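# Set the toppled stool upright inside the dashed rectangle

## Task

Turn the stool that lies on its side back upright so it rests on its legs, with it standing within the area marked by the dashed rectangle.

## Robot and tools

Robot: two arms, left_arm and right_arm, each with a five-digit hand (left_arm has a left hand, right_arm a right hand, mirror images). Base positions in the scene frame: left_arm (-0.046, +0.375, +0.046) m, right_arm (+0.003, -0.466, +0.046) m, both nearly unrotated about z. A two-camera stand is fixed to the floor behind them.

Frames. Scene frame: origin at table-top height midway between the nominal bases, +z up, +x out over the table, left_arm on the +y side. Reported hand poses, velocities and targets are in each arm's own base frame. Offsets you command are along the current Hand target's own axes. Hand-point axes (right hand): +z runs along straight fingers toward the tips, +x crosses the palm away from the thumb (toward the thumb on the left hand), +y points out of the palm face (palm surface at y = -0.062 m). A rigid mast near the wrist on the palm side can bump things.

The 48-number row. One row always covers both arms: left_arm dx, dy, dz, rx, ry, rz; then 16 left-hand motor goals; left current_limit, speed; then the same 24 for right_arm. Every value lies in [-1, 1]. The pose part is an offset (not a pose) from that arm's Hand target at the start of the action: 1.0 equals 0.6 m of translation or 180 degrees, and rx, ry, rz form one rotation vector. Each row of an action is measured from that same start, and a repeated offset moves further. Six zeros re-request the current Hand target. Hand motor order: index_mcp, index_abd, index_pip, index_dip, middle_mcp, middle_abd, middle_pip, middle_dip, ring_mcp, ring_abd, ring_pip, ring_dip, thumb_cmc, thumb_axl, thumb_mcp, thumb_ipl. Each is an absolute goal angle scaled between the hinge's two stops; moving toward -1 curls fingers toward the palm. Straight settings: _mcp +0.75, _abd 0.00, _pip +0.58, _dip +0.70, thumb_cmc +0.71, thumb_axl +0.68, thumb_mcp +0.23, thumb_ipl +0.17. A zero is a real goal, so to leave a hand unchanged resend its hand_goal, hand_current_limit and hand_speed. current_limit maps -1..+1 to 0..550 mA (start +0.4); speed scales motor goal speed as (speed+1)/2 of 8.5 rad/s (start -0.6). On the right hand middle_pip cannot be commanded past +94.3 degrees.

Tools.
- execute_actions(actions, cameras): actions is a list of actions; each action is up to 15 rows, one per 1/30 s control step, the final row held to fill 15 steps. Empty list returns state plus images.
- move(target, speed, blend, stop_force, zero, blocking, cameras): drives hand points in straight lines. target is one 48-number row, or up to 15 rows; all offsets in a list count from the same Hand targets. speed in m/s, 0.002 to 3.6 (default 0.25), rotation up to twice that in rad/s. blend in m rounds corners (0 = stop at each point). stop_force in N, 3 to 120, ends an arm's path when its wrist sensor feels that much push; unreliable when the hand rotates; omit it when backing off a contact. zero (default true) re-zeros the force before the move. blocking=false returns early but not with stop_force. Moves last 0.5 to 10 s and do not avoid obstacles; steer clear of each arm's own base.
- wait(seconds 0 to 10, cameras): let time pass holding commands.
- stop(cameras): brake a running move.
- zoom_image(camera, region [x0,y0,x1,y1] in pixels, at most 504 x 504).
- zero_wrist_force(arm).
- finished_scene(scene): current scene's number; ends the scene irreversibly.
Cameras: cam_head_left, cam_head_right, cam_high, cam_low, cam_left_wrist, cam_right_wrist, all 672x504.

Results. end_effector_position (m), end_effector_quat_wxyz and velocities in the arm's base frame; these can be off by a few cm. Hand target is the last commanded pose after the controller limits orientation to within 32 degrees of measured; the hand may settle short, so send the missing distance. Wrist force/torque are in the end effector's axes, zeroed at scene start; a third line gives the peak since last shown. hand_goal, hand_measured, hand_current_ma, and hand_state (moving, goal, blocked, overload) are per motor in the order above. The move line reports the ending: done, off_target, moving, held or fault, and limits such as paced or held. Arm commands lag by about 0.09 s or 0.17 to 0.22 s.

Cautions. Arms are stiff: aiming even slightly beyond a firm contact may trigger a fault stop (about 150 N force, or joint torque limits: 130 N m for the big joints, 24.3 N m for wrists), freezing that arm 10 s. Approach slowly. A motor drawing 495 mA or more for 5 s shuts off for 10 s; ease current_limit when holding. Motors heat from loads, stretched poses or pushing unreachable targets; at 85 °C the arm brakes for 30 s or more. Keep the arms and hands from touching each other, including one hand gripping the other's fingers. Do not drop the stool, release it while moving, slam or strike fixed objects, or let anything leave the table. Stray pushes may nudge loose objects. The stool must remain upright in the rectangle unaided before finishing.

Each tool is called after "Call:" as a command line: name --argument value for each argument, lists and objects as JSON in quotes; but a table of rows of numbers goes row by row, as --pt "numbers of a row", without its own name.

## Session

Call:
execute_actions --actions '[]'

Scene clock: 0.00 s.
left_arm: end_effector_position=(+0.6833, -0.1070, +0.3123) hand_goal=(+0.754, +0.000, +0.576, +0.696, +0.754, +0.000, +0.576, +0.696, +0.754, +0.000, +0.576, +0.696, +0.714, +0.678, +0.226, +0.168) hand_measured=(+0.754, +0.000, +0.576, +0.696, +0.754, +0.000, +0.576, +0.696, +0.754, +0.000, +0.576, +0.696, +0.714, +0.678, +0.226, +0.168) hand_current_ma=(+0, +0, +0, +0, +0, +0, +0, +0, +0, +0, +0, +0, +0, +0, +0, +0) hand_state=(goal, goal, goal, goal, goal, goal, goal, goal, goal, goal, goal, goal, goal, goal, goal, goal) hand_current_limit=0.40 hand_speed=-0.60 end_effector_quat_wxyz=(+0.314, -0.554, +0.710, -0.301) | right_arm: end_effector_position=(+0.3504, +0.4041, +0.2064) hand_goal=(+0.754, +0.000, +0.576, +0.696, +0.754, +0.000, +0.576, +0.696, +0.754, +0.000, +0.576, +0.696, +0.714, +0.678, +0.226, +0.168) hand_measured=(+0.754, +0.000, +0.576, +0.696, +0.754, +0.000, +0.576, +0.696, +0.754, +0.000, +0.576, +0.696, +0.714, +0.678, +0.226, +0.168) hand_current_ma=(+0, +0, +0, +0, +0, +0, +0, +0, +0, +0, +0, +0, +0, +0, +0, +0) hand_state=(goal, goal, goal, goal, goal, goal, goal, goal, goal, goal, goal, goal, goal, goal, goal, goal) hand_current_limit=0.40 hand_speed=-0.60 end_effector_quat_wxyz=(-0.038, +0.695, +0.589, -0.410)
Joint positions: left_arm=[3.23 -1.846 -1.621 -0.354 1.423 -2.879] | right_arm=[0.719 -1.011 1.155 -0.869 -1.49 0.847]
Joint velocities: within noise
Joint torques (N m): no reading
Wrist force (N): no reading
Wrist torque (N m): no reading
Wrist force, peak (N): no reading
Hand target: left_arm +0.6833, -0.1070, +0.3123; +0.314, -0.554, +0.710, -0.301 | right_arm +0.3504, +0.4041, +0.2064; -0.038, +0.695, +0.589, -0.410

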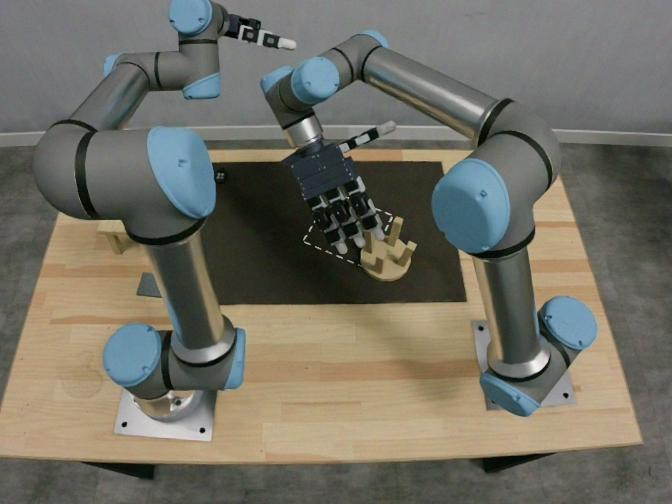

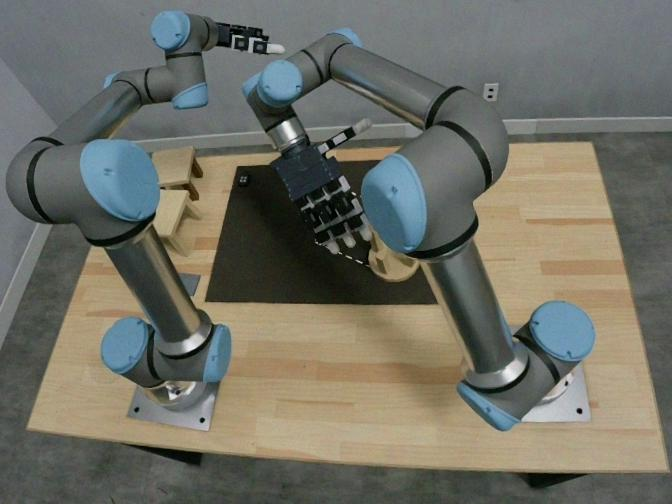

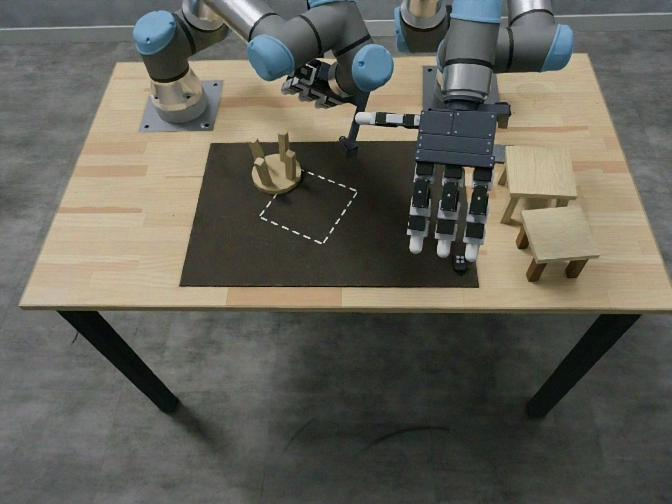

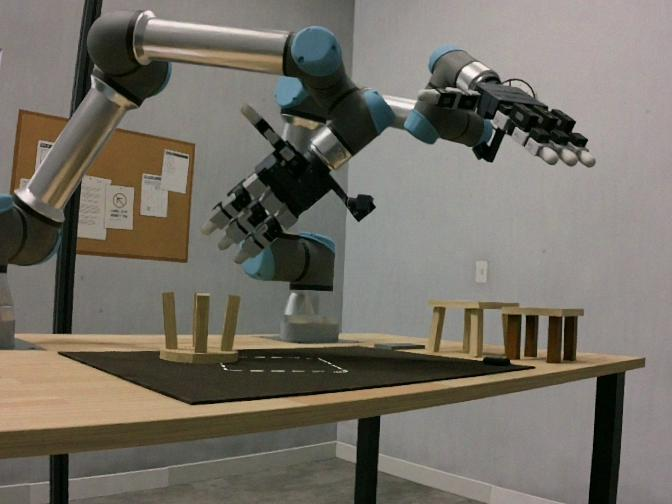

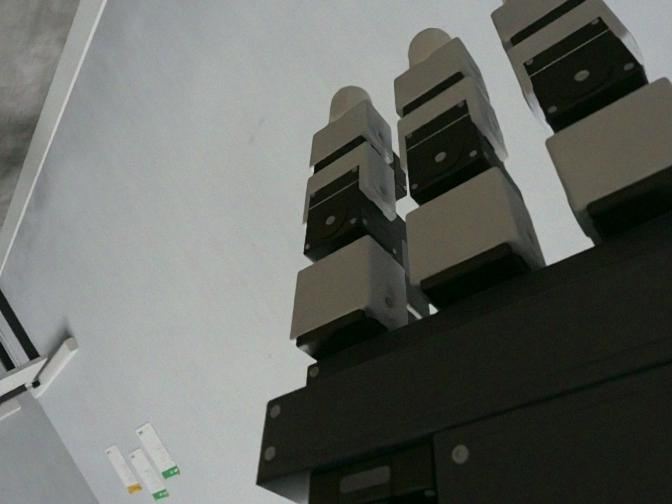

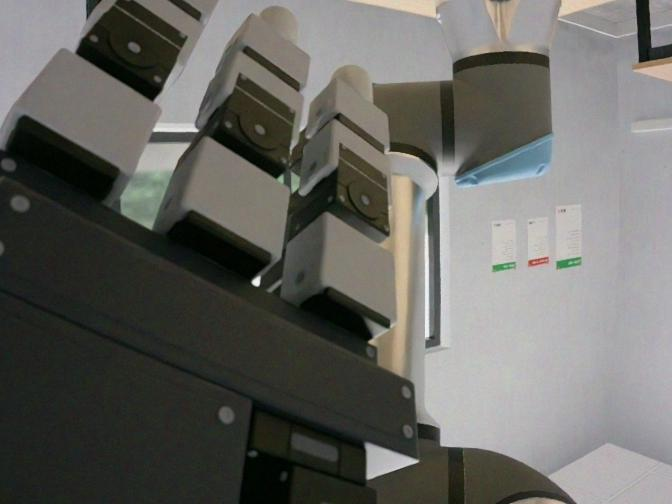

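Call:
zoom_image --camera "cam_high" --region '[220, 110, 370, 260]'

Call:
zoom_image --camera "cam_low" --region '[130, 270, 370, 410]'

Call:
zoom_image --camera "cam_head_left" --region '[290, 170, 450, 300]'

Scaled by 3.360 from the camera's 672x504 image, which has a finer 960x720 frame.

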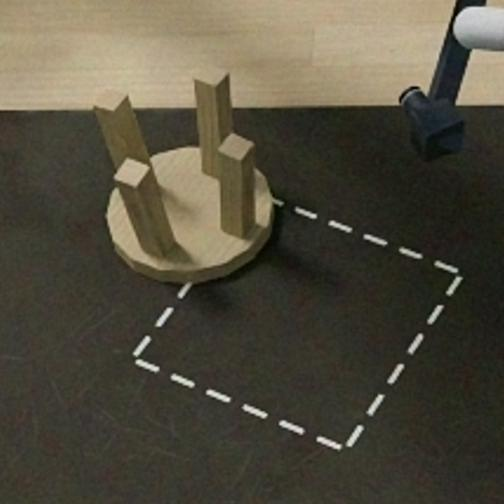

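Scaled by 2.100 from the camera's 672x504 image, which has a finer 960x720 frame.

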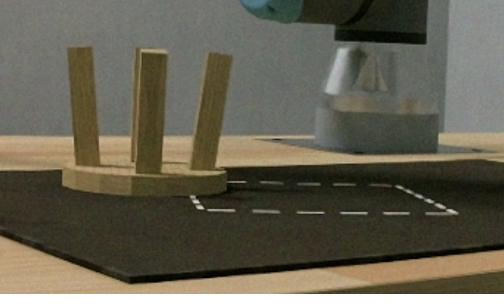

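Scaled by 3.150 from the camera's 672x504 image, which has a finer 960x720 frame.

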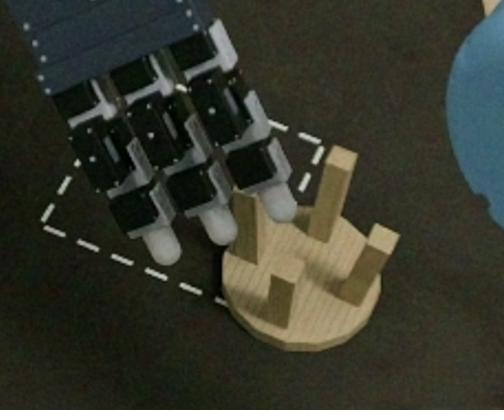

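Call:
move --target '[-0.237,0.036,-0.137,0,0,0,0.754,0,0.576,0.696,0.754,0,0.576,0.696,0.754,0,0.576,0.696,0.714,0.678,0.226,0.168,0.4,-0.6,-0.063,0.092,-0.019,0.1746,0.2787,-0.6715,1.0,0,0.576,0.696,1.0,0,0.576,0.696,1.0,0,0.576,0.696,-0.571,0.678,-0.337,-0.319,0.4,-0.6]' --speed 0.3 --cameras '["cam_high","cam_low","cam_head_left","cam_right_wrist"]'

Call:
zoom_image --camera "cam_high" --region '[220, 90, 400, 260]'

Scene clock: 348.77 s.
left_arm: end_effector_position=(+0.6331, +0.0426, +0.3626) hand_goal=(+0.754, +0.000, +0.576, +0.696, +0.754, +0.000, +0.576, +0.696, +0.754, +0.000, +0.576, +0.696, +0.714, +0.678, +0.226, +0.168) hand_measured=(+0.748, +0.000, +0.576, +0.696, +0.748, +0.000, +0.576, +0.696, +0.748, +0.000, +0.576, +0.696, +0.708, +0.678, +0.226, +0.168) hand_current_ma=(-29, +0, +2, +0, -27, +0, +2, +0, -29, +0, +2, +0, -23, -4, -3, -2) hand_state=(goal, goal, goal, goal, goal, goal, goal, goal, goal, goal, goal, goal, goal, goal, goal, goal) hand_current_limit=0.40 hand_speed=-0.60 end_effector_quat_wxyz=(+0.314, -0.554, +0.710, -0.301) | right_arm: end_effector_position=(+0.4020, +0.3601, +0.2042) hand_goal=(+1.000, +0.000, +0.576, +0.696, +1.000, +0.000, +0.576, +0.696, +1.000, +0.000, +0.576, +0.696, -0.570, +0.678, -0.336, -0.318) hand_measured=(+0.998, +0.002, +0.576, +0.696, +0.998, +0.002, +0.576, +0.696, +0.998, +0.002, +0.576, +0.696, -0.566, +0.680, -0.334, -0.316) hand_current_ma=(-6, +4, +1, +0, -5, +4, +1, +0, -4, +4, +1, +0, +13, +6, +7, +8) hand_state=(goal, goal, goal, goal, goal, goal, goal, goal, goal, goal, goal, goal, goal, goal, goal, goal) hand_current_limit=0.40 hand_speed=-0.60 end_effector_quat_wxyz=(+0.707, +0.087, -0.702, +0.015)
Joint positions: left_arm=[3.532 -1.68 -1.681 -0.514 1.192 -2.677] | right_arm=[0.258 -0.701 1.007 -0.308 -1.457 -1.673]
Joint torques (N m): left_arm=[6.76 33.53 27.15 0.31 -1.94 2.22] | right_arm=[11.11 -46.16 -23.38 5.1 -2.35 -1.58]
Wrist force (N): left_arm=[0.0 0.1 0.4] | right_arm=[-0.3 -2.4 1.0]
Wrist torque (N m): left_arm=[-0.03 0.02 -0.08] | right_arm=[-0.40 0.28 -0.41]
Wrist force, peak (N): left_arm=[-0.5 -0.6 0.2] | right_arm=[-0.6 -2.5 1.1]
Hand target: left_arm +0.6331, +0.0426, +0.3626; +0.314, -0.554, +0.710, -0.301 | right_arm +0.4020, +0.3601, +0.2042; +0.707, +0.087, -0.702, +0.015
Off the commanded pose: left_arm 0.000 m, 0 deg | right_arm 0.000 m, 0 deg.
move: done
Images, in order (width x height): cam_head_left 672x504, cam_high 672x504, cam_low 672x504, cam_right_wrist 672x504.

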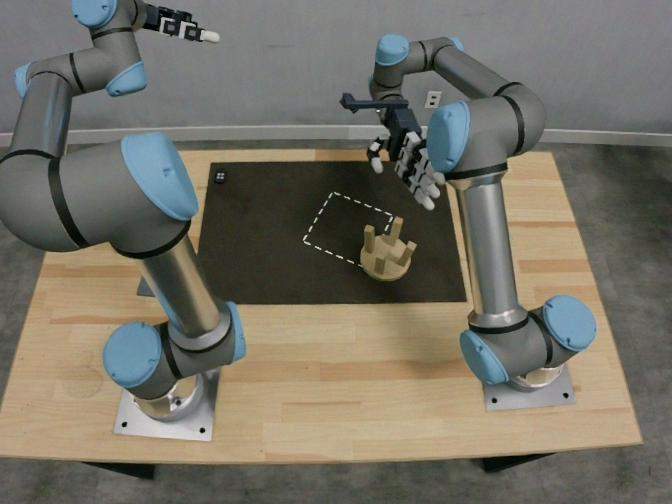

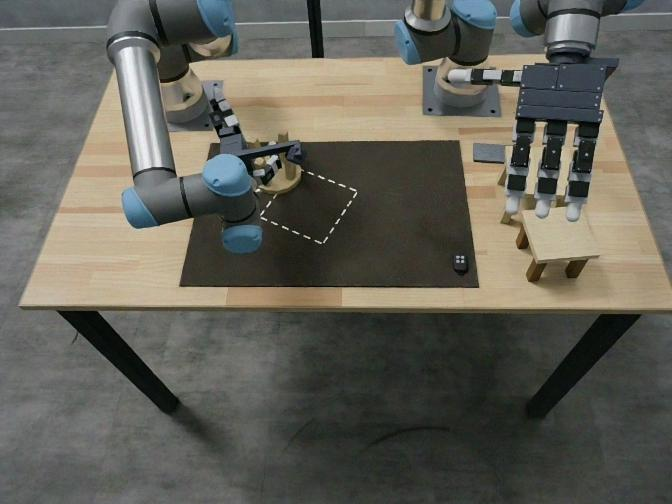

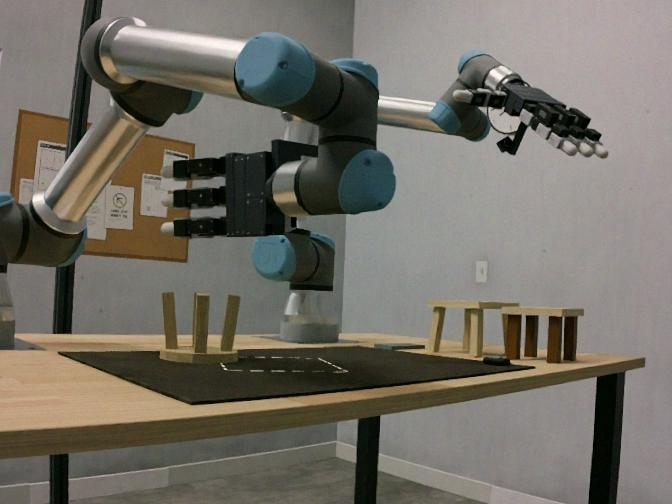

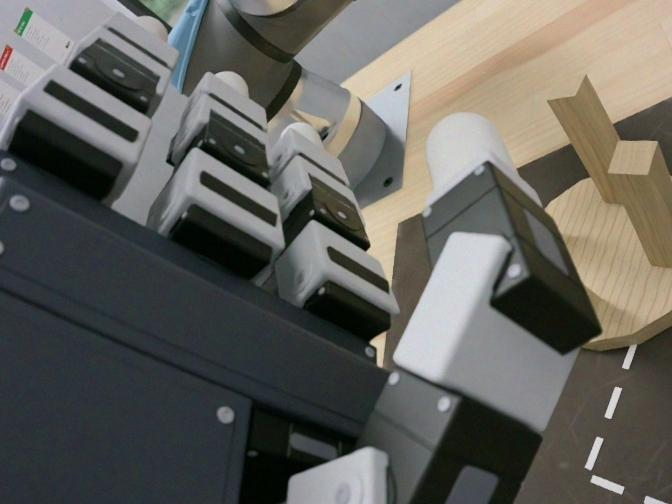

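Scaled by 2.800 from the camera's 672x504 image, which has a finer 960x720 frame.

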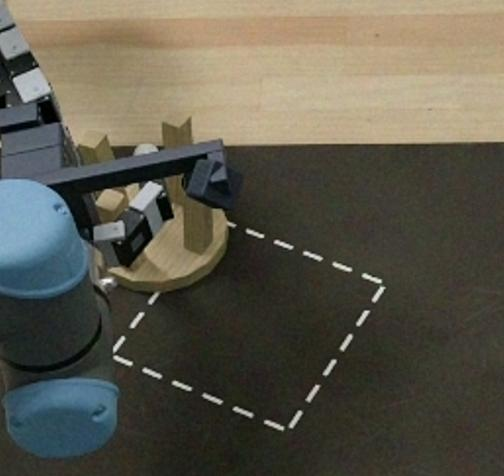

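Call:
move --target '[0,0,0,0,0,0,0.754,0,0.576,0.696,0.754,0,0.576,0.696,0.754,0,0.576,0.696,0.714,0.678,0.226,0.168,0.4,-0.6,-0.2844,-0.0551,0.073,0,0,0,1.0,0,0.576,0.696,1.0,0,0.576,0.696,1.0,0,0.576,0.696,-0.571,0.678,-0.337,-0.319,0.4,-0.6]' --speed 0.12 --stop_force 10 --cameras '["cam_high","cam_low","cam_head_left","cam_head_right","cam_right_wrist"]'

Call:
zoom_image --camera "cam_high" --region '[220, 90, 400, 260]'

Call:
zoom_image --camera "cam_head_left" --region '[310, 130, 460, 290]'

Call:
zoom_image --camera "cam_low" --region '[130, 230, 400, 410]'

Scene clock: 368.30 s.
left_arm: end_effector_position=(+0.6331, +0.0426, +0.3626) hand_goal=(+0.754, +0.000, +0.576, +0.696, +0.754, +0.000, +0.576, +0.696, +0.754, +0.000, +0.576, +0.696, +0.714, +0.678, +0.226, +0.168) hand_measured=(+0.748, +0.000, +0.576, +0.696, +0.748, +0.000, +0.576, +0.696, +0.748, +0.000, +0.576, +0.696, +0.708, +0.678, +0.226, +0.168) hand_current_ma=(-29, +0, +2, +0, -27, +0, +2, +0, -29, +0, +2, +0, -23, -4, -3, -2) hand_state=(goal, goal, goal, goal, goal, goal, goal, goal, goal, goal, goal, goal, goal, goal, goal, goal) hand_current_limit=0.40 hand_speed=-0.60 end_effector_quat_wxyz=(+0.314, -0.554, +0.710, -0.301) | right_arm: end_effector_position=(+0.3611, +0.3385, +0.0311) hand_goal=(+1.000, +0.000, +0.576, +0.696, +1.000, +0.000, +0.576, +0.696, +1.000, +0.000, +0.576, +0.696, -0.570, +0.678, -0.336, -0.318) hand_measured=(+0.998, +0.002, +0.576, +0.696, +0.998, +0.002, +0.576, +0.696, +0.998, +0.002, +0.576, +0.696, -0.566, +0.680, -0.334, -0.316) hand_current_ma=(-5, +4, +1, +0, -5, +5, +1, +0, -4, +4, +1, +0, +14, +6, +7, +8) hand_state=(goal, goal, goal, goal, goal, goal, goal, goal, goal, goal, goal, goal, goal, goal, goal, goal) hand_current_limit=0.40 hand_speed=-0.60 end_effector_quat_wxyz=(+0.707, +0.087, -0.702, +0.015)
Joint positions: left_arm=[3.532 -1.68 -1.681 -0.514 1.192 -2.677] | right_arm=[0.242 -0.591 1.296 -0.706 -1.473 -1.673]
Joint torques (N m): left_arm=[8.22 33.67 27.36 0.12 -2.16 1.93] | right_arm=[-9.4 -44.33 -5.35 -0.72 -2.46 -1.41]
Wrist force (N): left_arm=[-0.3 0.0 0.2] | right_arm=[0.1 -2.2 0.7]
Wrist torque (N m): left_arm=[-0.02 0.04 -0.10] | right_arm=[-0.31 0.25 -0.32]
Wrist force, peak (N): left_arm=[-0.3 -0.4 0.6] | right_arm=[-1.5 -2.5 0.8]
Hand target: left_arm +0.6331, +0.0426, +0.3626; +0.314, -0.554, +0.710, -0.301 | right_arm +0.3611, +0.3385, +0.0311; +0.707, +0.087, -0.702, +0.015
Off the commanded pose: left_arm 0.000 m, 0 deg | right_arm 0.000 m, 0 deg.
move: done
Images, in order (width x height): cam_head_left 672x504, cam_head_right 672x504, cam_high 672x504, cam_low 672x504, cam_right_wrist 672x504.

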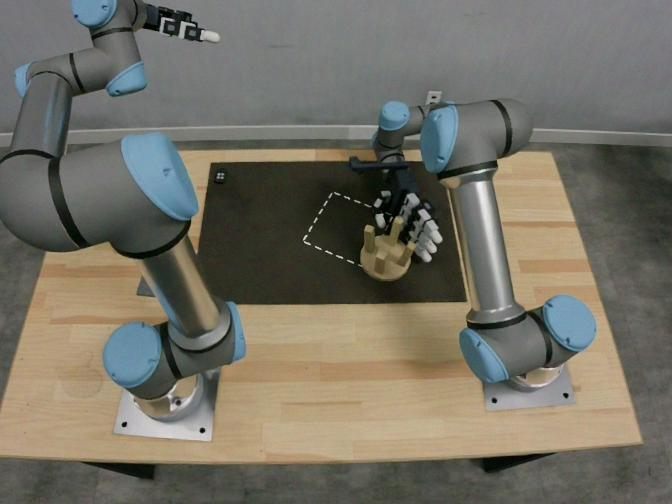

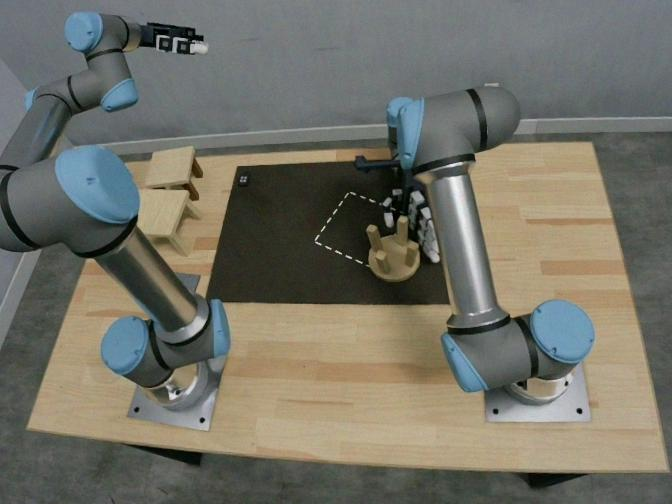

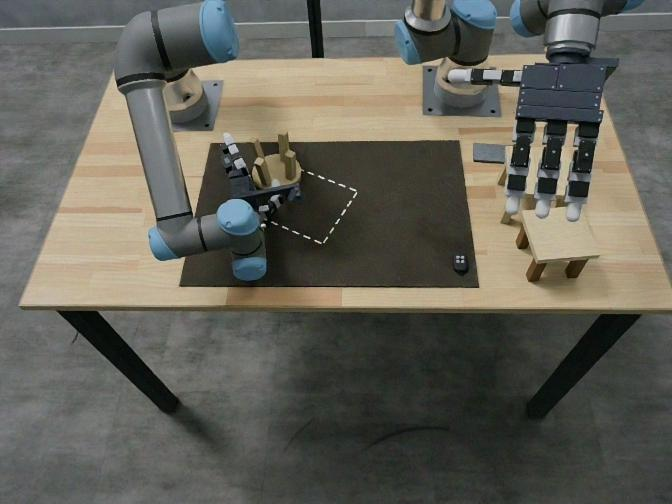

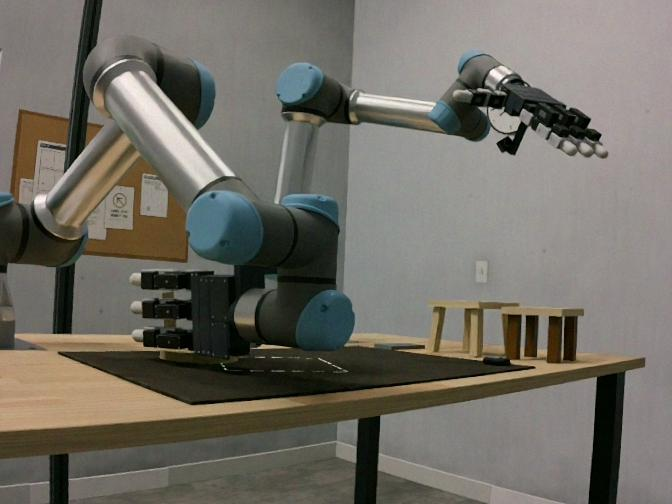

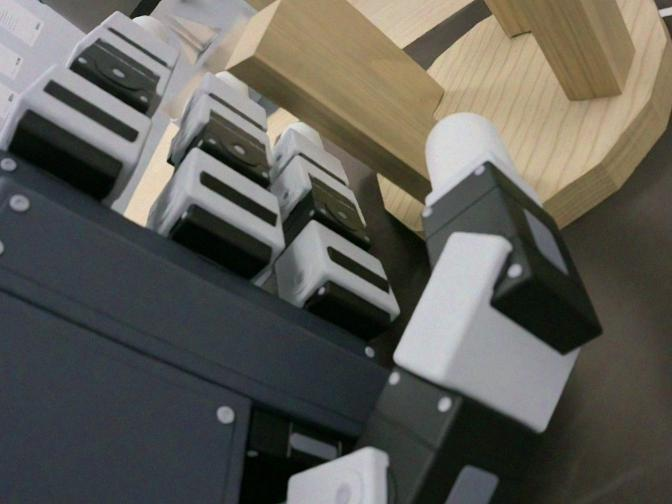

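Scaled by 2.800 from the camera's 672x504 image, which has a finer 960x720 frame.

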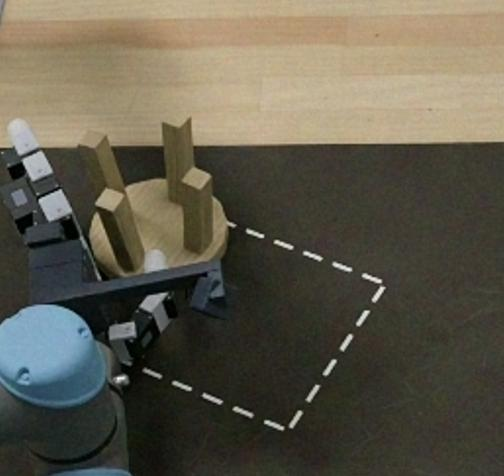

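Scaled by 3.150 from the camera's 672x504 image, which has a finer 960x720 frame.

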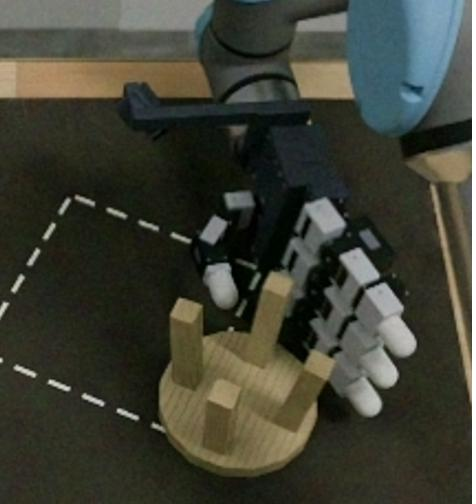

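Scaled by 1.867 from the camera's 672x504 image, which has a finer 960x720 frame.

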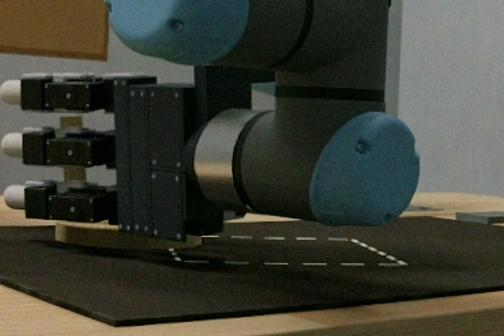

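Call:
move --target '[0,0,0,0,0,0,0.754,0,0.576,0.696,0.754,0,0.576,0.696,0.754,0,0.576,0.696,0.714,0.678,0.226,0.168,0.4,-0.6,0,0.0067,0.045,0,0,0,1.0,0,0.576,0.696,1.0,0,0.576,0.696,1.0,0,0.576,0.696,-0.571,0.678,-0.337,-0.319,0.4,-0.6]' --speed 0.04 --stop_force 4 --cameras '["cam_high","cam_head_left","cam_right_wrist"]'

Call:
zoom_image --camera "cam_high" --region '[220, 110, 320, 210]'

Call:
zoom_image --camera "cam_head_left" --region '[350, 190, 450, 290]'

Scene clock: 408.03 s.
left_arm: end_effector_position=(+0.6331, +0.0426, +0.3626) hand_goal=(+0.754, +0.000, +0.576, +0.696, +0.754, +0.000, +0.576, +0.696, +0.754, +0.000, +0.576, +0.696, +0.714, +0.678, +0.226, +0.168) hand_measured=(+0.748, +0.000, +0.576, +0.696, +0.748, +0.000, +0.576, +0.696, +0.748, +0.000, +0.576, +0.696, +0.708, +0.678, +0.226, +0.168) hand_current_ma=(-29, +0, +2, +0, -27, +0, +2, +0, -29, +0, +2, +0, -23, -4, -3, -2) hand_state=(goal, goal, goal, goal, goal, goal, goal, goal, goal, goal, goal, goal, goal, goal, goal, goal) hand_current_limit=0.40 hand_speed=-0.60 end_effector_quat_wxyz=(+0.314, -0.554, +0.710, -0.301) | right_arm: end_effector_position=(+0.3338, +0.3386, +0.0315) hand_goal=(+1.000, +0.000, +0.576, +0.696, +1.000, +0.000, +0.576, +0.696, +1.000, +0.000, +0.576, +0.696, -0.570, +0.678, -0.336, -0.318) hand_measured=(+0.998, +0.002, +0.576, +0.696, +0.998, +0.002, +0.576, +0.696, +0.998, +0.002, +0.576, +0.696, -0.566, +0.680, -0.334, -0.316) hand_current_ma=(-5, +4, +1, +0, -4, +5, +1, +0, -4, +4, +1, +0, +14, +6, +7, +8) hand_state=(goal, goal, goal, goal, goal, goal, goal, goal, goal, goal, goal, goal, goal, goal, goal, goal) hand_current_limit=0.40 hand_speed=-0.60 end_effector_quat_wxyz=(+0.707, +0.087, -0.702, +0.015)
Joint positions: left_arm=[3.532 -1.68 -1.681 -0.514 1.192 -2.677] | right_arm=[0.252 -0.636 1.395 -0.759 -1.463 -1.673]
Joint torques (N m): left_arm=[7.59 33.24 27.19 0.38 -2.13 1.99] | right_arm=[11.1 -57.33 -4.72 -0.61 2.39 0.29]
Wrist force (N): left_arm=[-0.2 -0.1 -0.1] | right_arm=[-0.2 -1.9 0.8]
Wrist torque (N m): left_arm=[-0.01 0.02 -0.09] | right_arm=[-0.29 0.29 -0.36]
Wrist force, peak (N): left_arm=[-0.6 -0.4 0.2] | right_arm=[-0.2 -2.7 1.2]
Hand target: left_arm +0.6331, +0.0426, +0.3626; +0.314, -0.554, +0.710, -0.301 | right_arm +0.3338, +0.3386, +0.0315; +0.707, +0.087, -0.702, +0.015
Off the commanded pose: left_arm 0.000 m, 0 deg | right_arm 0.000 m, 0 deg.
move: done
Images, in order (width x height): cam_head_left 672x504, cam_high 672x504, cam_right_wrist 672x504.

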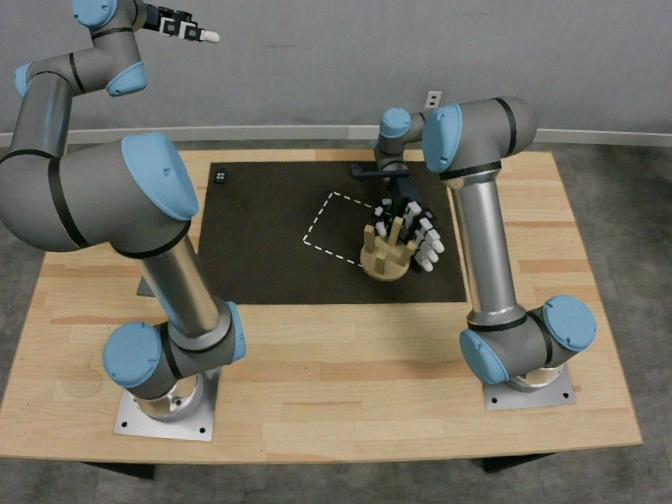

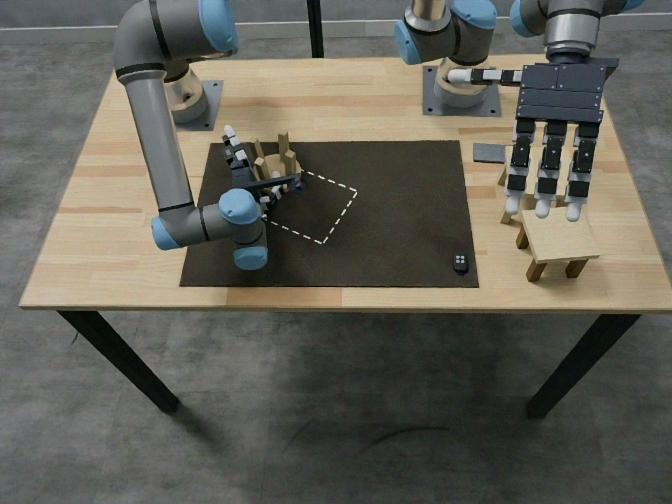

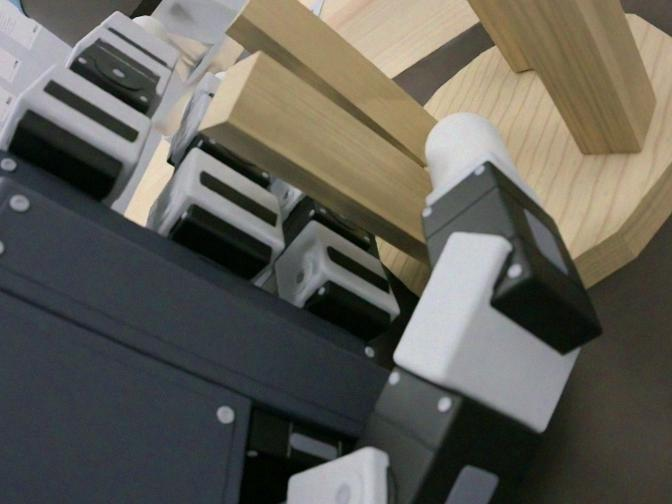

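Scaled by 5.040 from the camera's 672x504 image, which has a finer 960x720 frame.

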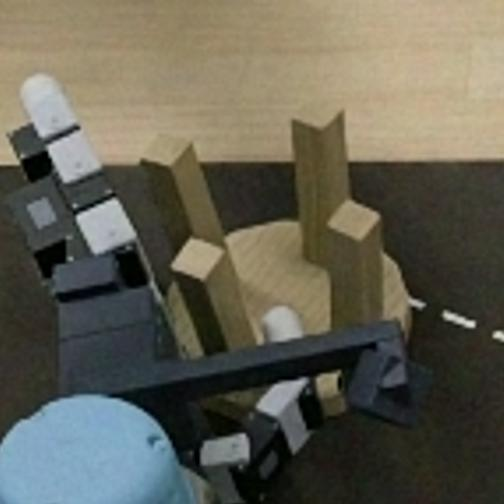

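Scaled by 5.040 from the camera's 672x504 image, which has a finer 960x720 frame.

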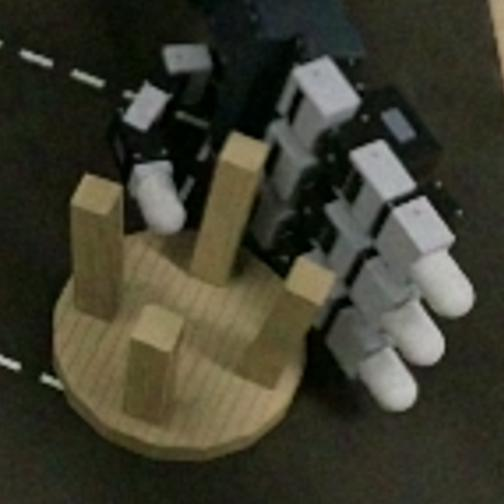

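Call:
move --target '[0,0,0,0,0,0,0.754,0,0.576,0.696,0.754,0,0.576,0.696,0.754,0,0.576,0.696,0.714,0.678,0.226,0.168,0.4,-0.6,0,0.002,0.0167,0,0,0,1.0,0,0.576,0.696,1.0,0,0.576,0.696,1.0,0,0.576,0.696,-0.571,0.678,-0.337,-0.319,0.4,-0.6]' --speed 0.04 --stop_force 4

Call:
move --target '[0,0,0,0,0,0,0.754,0,0.576,0.696,0.754,0,0.576,0.696,0.754,0,0.576,0.696,0.714,0.678,0.226,0.168,0.4,-0.6,0,0,0,0,0,0,0.74,0,0.576,0.696,0.74,0,0.576,0.696,0.74,0,0.576,0.696,-0.571,0.678,-0.62,-0.42,0.4,-0.85]' --speed 0.04 --cameras '["cam_high","cam_head_left","cam_right_wrist","cam_low"]'

Call:
zoom_image --camera "cam_high" --region '[220, 110, 320, 210]'

Call:
zoom_image --camera "cam_head_left" --region '[350, 190, 450, 290]'

Scene clock: 425.37 s.
left_arm: end_effector_position=(+0.6331, +0.0426, +0.3626) hand_goal=(+0.754, +0.000, +0.576, +0.696, +0.754, +0.000, +0.576, +0.696, +0.754, +0.000, +0.576, +0.696, +0.714, +0.678, +0.226, +0.168) hand_measured=(+0.748, +0.000, +0.576, +0.696, +0.748, +0.000, +0.576, +0.696, +0.748, +0.000, +0.576, +0.696, +0.708, +0.678, +0.226, +0.168) hand_current_ma=(-29, +0, +2, +0, -27, +0, +2, +0, -29, +0, +2, +0, -23, -4, -3, -2) hand_state=(goal, goal, goal, goal, goal, goal, goal, goal, goal, goal, goal, goal, goal, goal, goal, goal) hand_current_limit=0.40 hand_speed=-0.60 end_effector_quat_wxyz=(+0.314, -0.554, +0.710, -0.301) | right_arm: end_effector_position=(+0.3237, +0.3383, +0.0316) hand_goal=(+1.000, +0.000, +0.576, +0.696, +1.000, +0.000, +0.576, +0.696, +1.000, +0.000, +0.576, +0.696, -0.570, +0.678, -0.336, -0.318) hand_measured=(+0.998, +0.002, +0.576, +0.696, +0.998, +0.002, +0.576, +0.696, +0.998, +0.002, +0.576, +0.696, -0.566, +0.680, -0.334, -0.316) hand_current_ma=(-5, +4, +1, +0, -4, +5, +1, +0, -4, +4, +1, +0, +14, +6, +7, +8) hand_state=(goal, goal, goal, goal, goal, goal, goal, goal, goal, goal, goal, goal, goal, goal, goal, goal) hand_current_limit=0.40 hand_speed=-0.60 end_effector_quat_wxyz=(+0.707, +0.087, -0.702, +0.015)
Joint positions: left_arm=[3.532 -1.68 -1.681 -0.514 1.192 -2.677] | right_arm=[0.256 -0.652 1.43 -0.778 -1.459 -1.673]
Joint torques (N m): left_arm=[7.77 33.32 27.04 0.18 -1.8 1.83] | right_arm=[10.83 -56.84 -4.3 -0.63 2.5 1.14]
Wrist force (N): left_arm=[-0.1 -0.2 0.0] | right_arm=[0.2 -2.4 0.5]
Wrist torque (N m): left_arm=[-0.03 0.01 -0.08] | right_arm=[-0.33 0.25 -0.34]
Wrist force, peak (N): left_arm=[-0.6 -0.3 0.3] | right_arm=[0.0 -2.5 0.9]
Hand target: left_arm +0.6331, +0.0426, +0.3626; +0.314, -0.554, +0.710, -0.301 | right_arm +0.3237, +0.3383, +0.0316; +0.707, +0.087, -0.702, +0.015
Off the commanded pose: left_arm 0.000 m, 0 deg | right_arm 0.000 m, 0 deg.
move: done

Scene clock: 426.13 s.
left_arm: end_effector_position=(+0.6331, +0.0426, +0.3626) hand_goal=(+0.754, +0.000, +0.576, +0.696, +0.754, +0.000, +0.576, +0.696, +0.754, +0.000, +0.576, +0.696, +0.714, +0.678, +0.226, +0.168) hand_measured=(+0.748, +0.000, +0.576, +0.696, +0.748, +0.000, +0.576, +0.696, +0.748, +0.000, +0.576, +0.696, +0.708, +0.678, +0.226, +0.168) hand_current_ma=(-29, +0, +2, +0, -27, +0, +2, +0, -29, +0, +2, +0, -23, -4, -3, -2) hand_state=(goal, goal, goal, goal, goal, goal, goal, goal, goal, goal, goal, goal, goal, goal, goal, goal) hand_current_limit=0.40 hand_speed=-0.60 end_effector_quat_wxyz=(+0.314, -0.554, +0.710, -0.301) | right_arm: end_effector_position=(+0.3237, +0.3383, +0.0316) hand_goal=(+0.740, +0.000, +0.576, +0.696, +0.740, +0.000, +0.576, +0.696, +0.740, +0.000, +0.576, +0.696, -0.570, +0.678, -0.620, -0.420) hand_measured=(+0.780, +0.002, +0.578, +0.696, +0.774, +0.002, +0.580, +0.696, +0.744, +0.002, +0.576, +0.696, -0.566, +0.678, -0.392, -0.384) hand_current_ma=(+173, +5, +4, +0, +146, +7, +15, +0, +14, +4, +1, +0, +14, +1, +385, +199) hand_state=(blocked, goal, goal, goal, blocked, goal, goal, goal, goal, goal, goal, goal, goal, goal, blocked, blocked) hand_current_limit=0.40 hand_speed=-0.85 end_effector_quat_wxyz=(+0.707, +0.087, -0.702, +0.015)
Joint positions: left_arm=[3.532 -1.68 -1.681 -0.514 1.192 -2.677] | right_arm=[0.256 -0.652 1.43 -0.778 -1.459 -1.673]
Joint torques (N m): left_arm=[8.26 33.14 26.88 0.13 -1.84 1.71] | right_arm=[7.51 -56.12 -5.2 -0.38 0.76 1.18]
Wrist force (N): left_arm=[-0.4 -0.4 0.3] | right_arm=[0.3 -3.2 1.1]
Wrist torque (N m): left_arm=[-0.09 0.06 -0.11] | right_arm=[-0.31 0.24 -0.24]
Wrist force, peak (N): left_arm=[-0.4 -0.4 0.3] | right_arm=[0.5 -3.4 1.3]
Hand target: left_arm +0.6331, +0.0426, +0.3626; +0.314, -0.554, +0.710, -0.301 | right_arm +0.3237, +0.3383, +0.0316; +0.707, +0.087, -0.702, +0.015
Off the commanded pose: left_arm 0.000 m, 0 deg | right_arm 0.000 m, 0 deg.
move: done
Images, in order (width x height): cam_head_left 672x504, cam_high 672x504, cam_low 672x504, cam_right_wrist 672x504.

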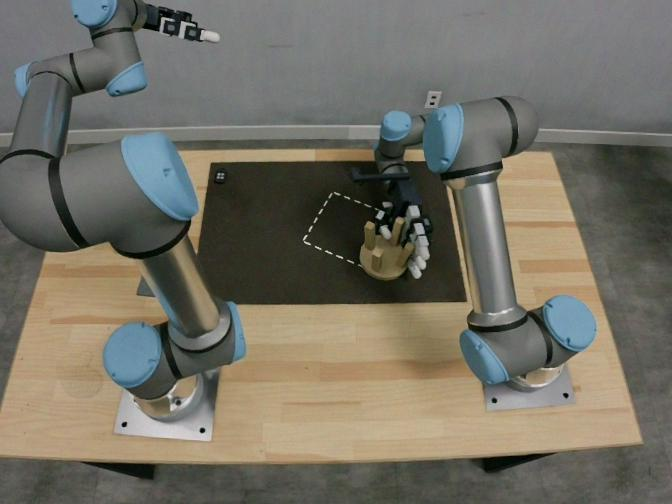

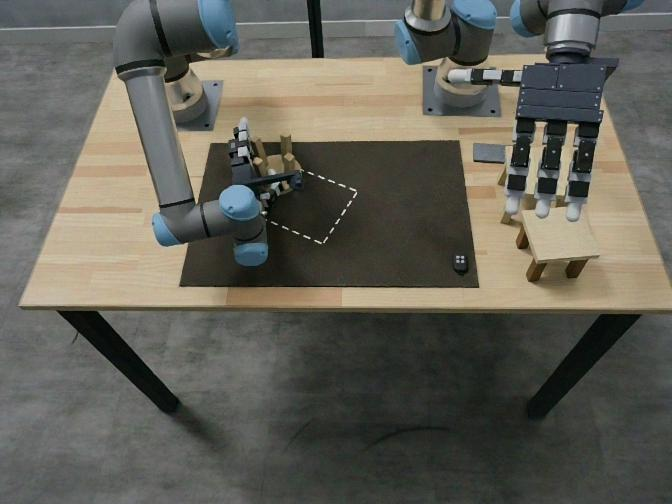

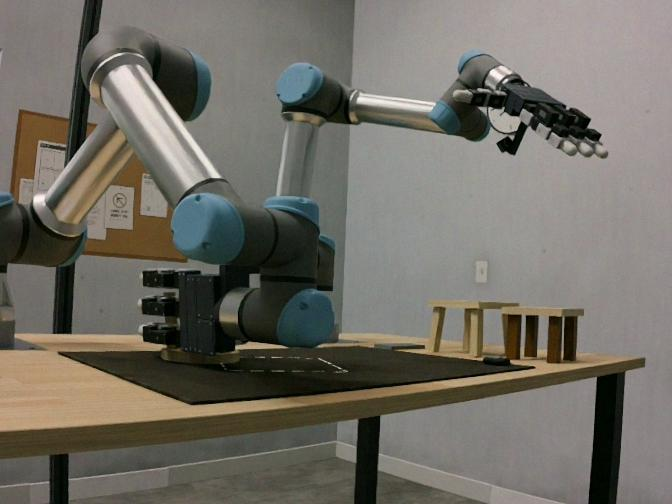

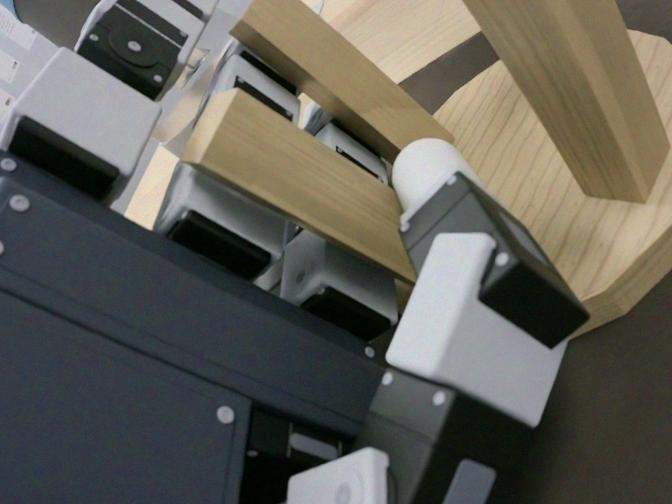

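Scaled by 5.040 from the camera's 672x504 image, which has a finer 960x720 frame.

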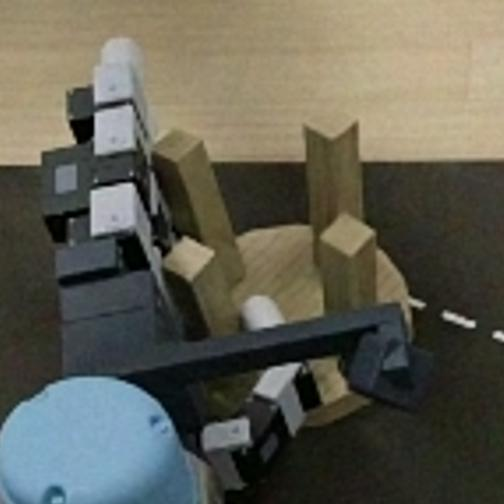

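Scaled by 5.040 from the camera's 672x504 image, which has a finer 960x720 frame.

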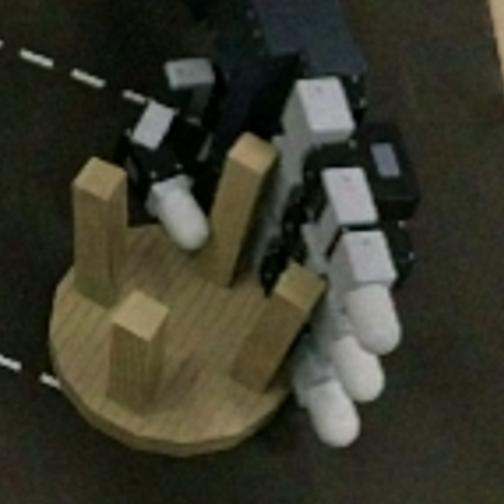

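Call:
move --target '[0,0,0,0,0,0,0.754,0,0.576,0.696,0.754,0,0.576,0.696,0.754,0,0.576,0.696,0.714,0.678,0.226,0.168,0.4,-0.6,0.116,0.0122,0,0,0,0,0.73,0,0.576,0.696,0.73,0,0.576,0.696,0.74,0,0.576,0.696,-0.571,0.678,-0.64,-0.45,0.4,-0.85]' --speed 0.06 --cameras '["cam_high","cam_head_left","cam_right_wrist","cam_low"]'

Call:
zoom_image --camera "cam_low" --region '[100, 210, 350, 400]'

Scene clock: 435.70 s.
left_arm: end_effector_position=(+0.6331, +0.0426, +0.3626) hand_goal=(+0.754, +0.000, +0.576, +0.696, +0.754, +0.000, +0.576, +0.696, +0.754, +0.000, +0.576, +0.696, +0.714, +0.678, +0.226, +0.168) hand_measured=(+0.748, +0.000, +0.576, +0.696, +0.748, +0.000, +0.576, +0.696, +0.748, +0.000, +0.576, +0.696, +0.708, +0.678, +0.226, +0.168) hand_current_ma=(-29, +0, +2, +0, -27, +0, +2, +0, -29, +0, +2, +0, -23, -4, -3, -2) hand_state=(goal, goal, goal, goal, goal, goal, goal, goal, goal, goal, goal, goal, goal, goal, goal, goal) hand_current_limit=0.40 hand_speed=-0.60 end_effector_quat_wxyz=(+0.314, -0.554, +0.710, -0.301) | right_arm: end_effector_position=(+0.3236, +0.3385, +0.1015) hand_goal=(+0.730, +0.000, +0.576, +0.696, +0.730, +0.000, +0.576, +0.696, +0.740, +0.000, +0.576, +0.696, -0.570, +0.678, -0.640, -0.450) hand_measured=(+0.746, +0.002, +0.578, +0.696, +0.736, +0.002, +0.580, +0.696, +0.744, +0.002, +0.576, +0.696, -0.562, +0.700, -0.390, -0.386) hand_current_ma=(+66, +5, +4, +0, +21, +8, +12, +0, +14, +4, +1, +0, +32, +104, +385, +384) hand_state=(goal, goal, goal, goal, goal, goal, goal, goal, goal, goal, goal, goal, goal, blocked, blocked, blocked) hand_current_limit=0.40 hand_speed=-0.85 end_effector_quat_wxyz=(+0.707, +0.087, -0.702, +0.015)
Joint positions: left_arm=[3.532 -1.68 -1.681 -0.514 1.192 -2.677] | right_arm=[0.256 -0.762 1.422 -0.661 -1.459 -1.673]
Joint torques (N m): left_arm=[7.22 33.74 27.61 0.23 -1.93 1.8] | right_arm=[10.88 -56.26 -20.71 5.82 2.48 -0.63]
Wrist force (N): left_arm=[-0.3 -0.2 0.2] | right_arm=[-2.1 -2.4 0.9]
Wrist torque (N m): left_arm=[-0.05 0.05 -0.10] | right_arm=[-0.36 0.22 -0.32]
Wrist force, peak (N): left_arm=[-0.3 -0.3 0.5] | right_arm=[-2.0 -2.9 0.8]
Hand target: left_arm +0.6331, +0.0426, +0.3626; +0.314, -0.554, +0.710, -0.301 | right_arm +0.3236, +0.3385, +0.1016; +0.707, +0.087, -0.702, +0.015
Off the commanded pose: left_arm 0.000 m, 0 deg | right_arm 0.000 m, 0 deg.
move: done
Images, in order (width x height): cam_head_left 672x504, cam_high 672x504, cam_low 672x504, cam_right_wrist 672x504.

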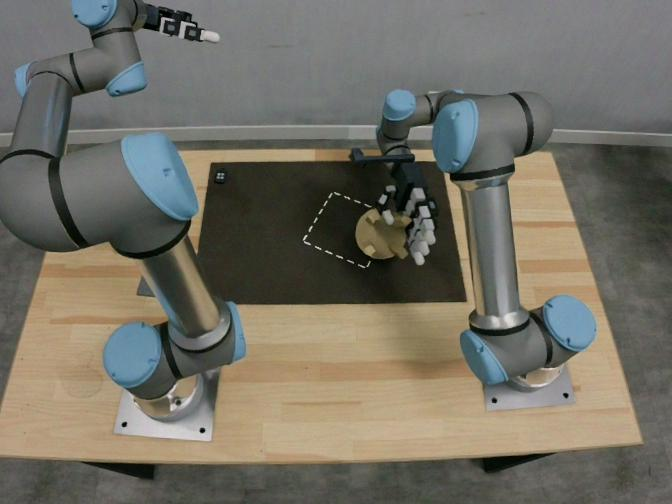

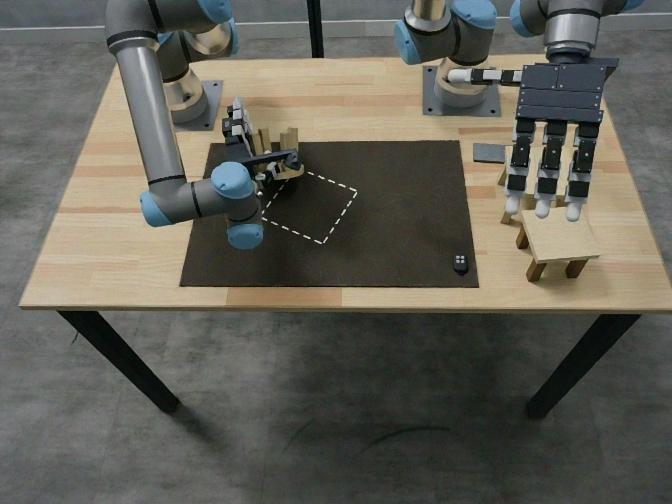

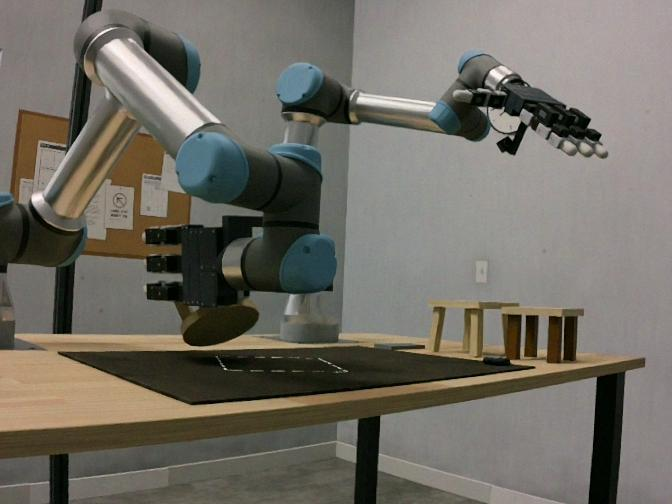

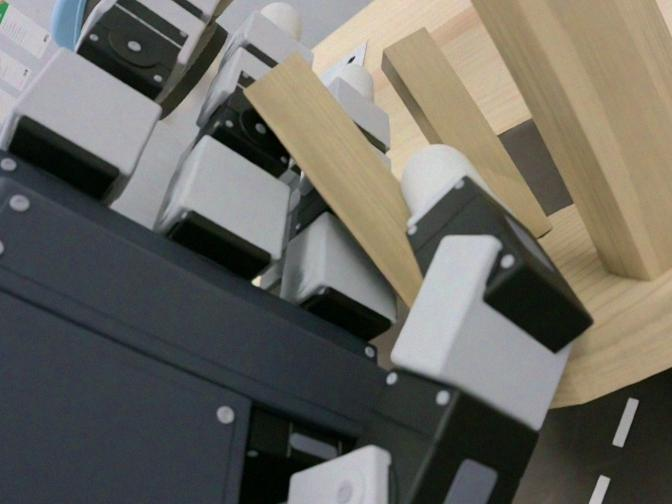

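Scaled by 2.016 from the camera's 672x504 image, which has a finer 960x720 frame.

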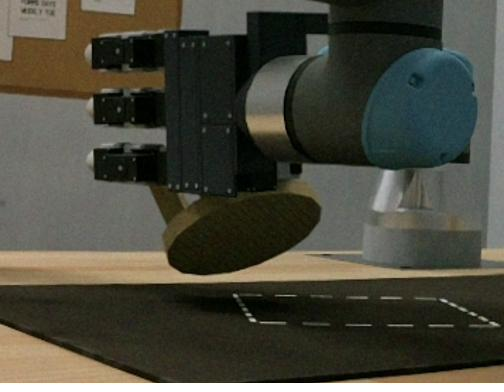

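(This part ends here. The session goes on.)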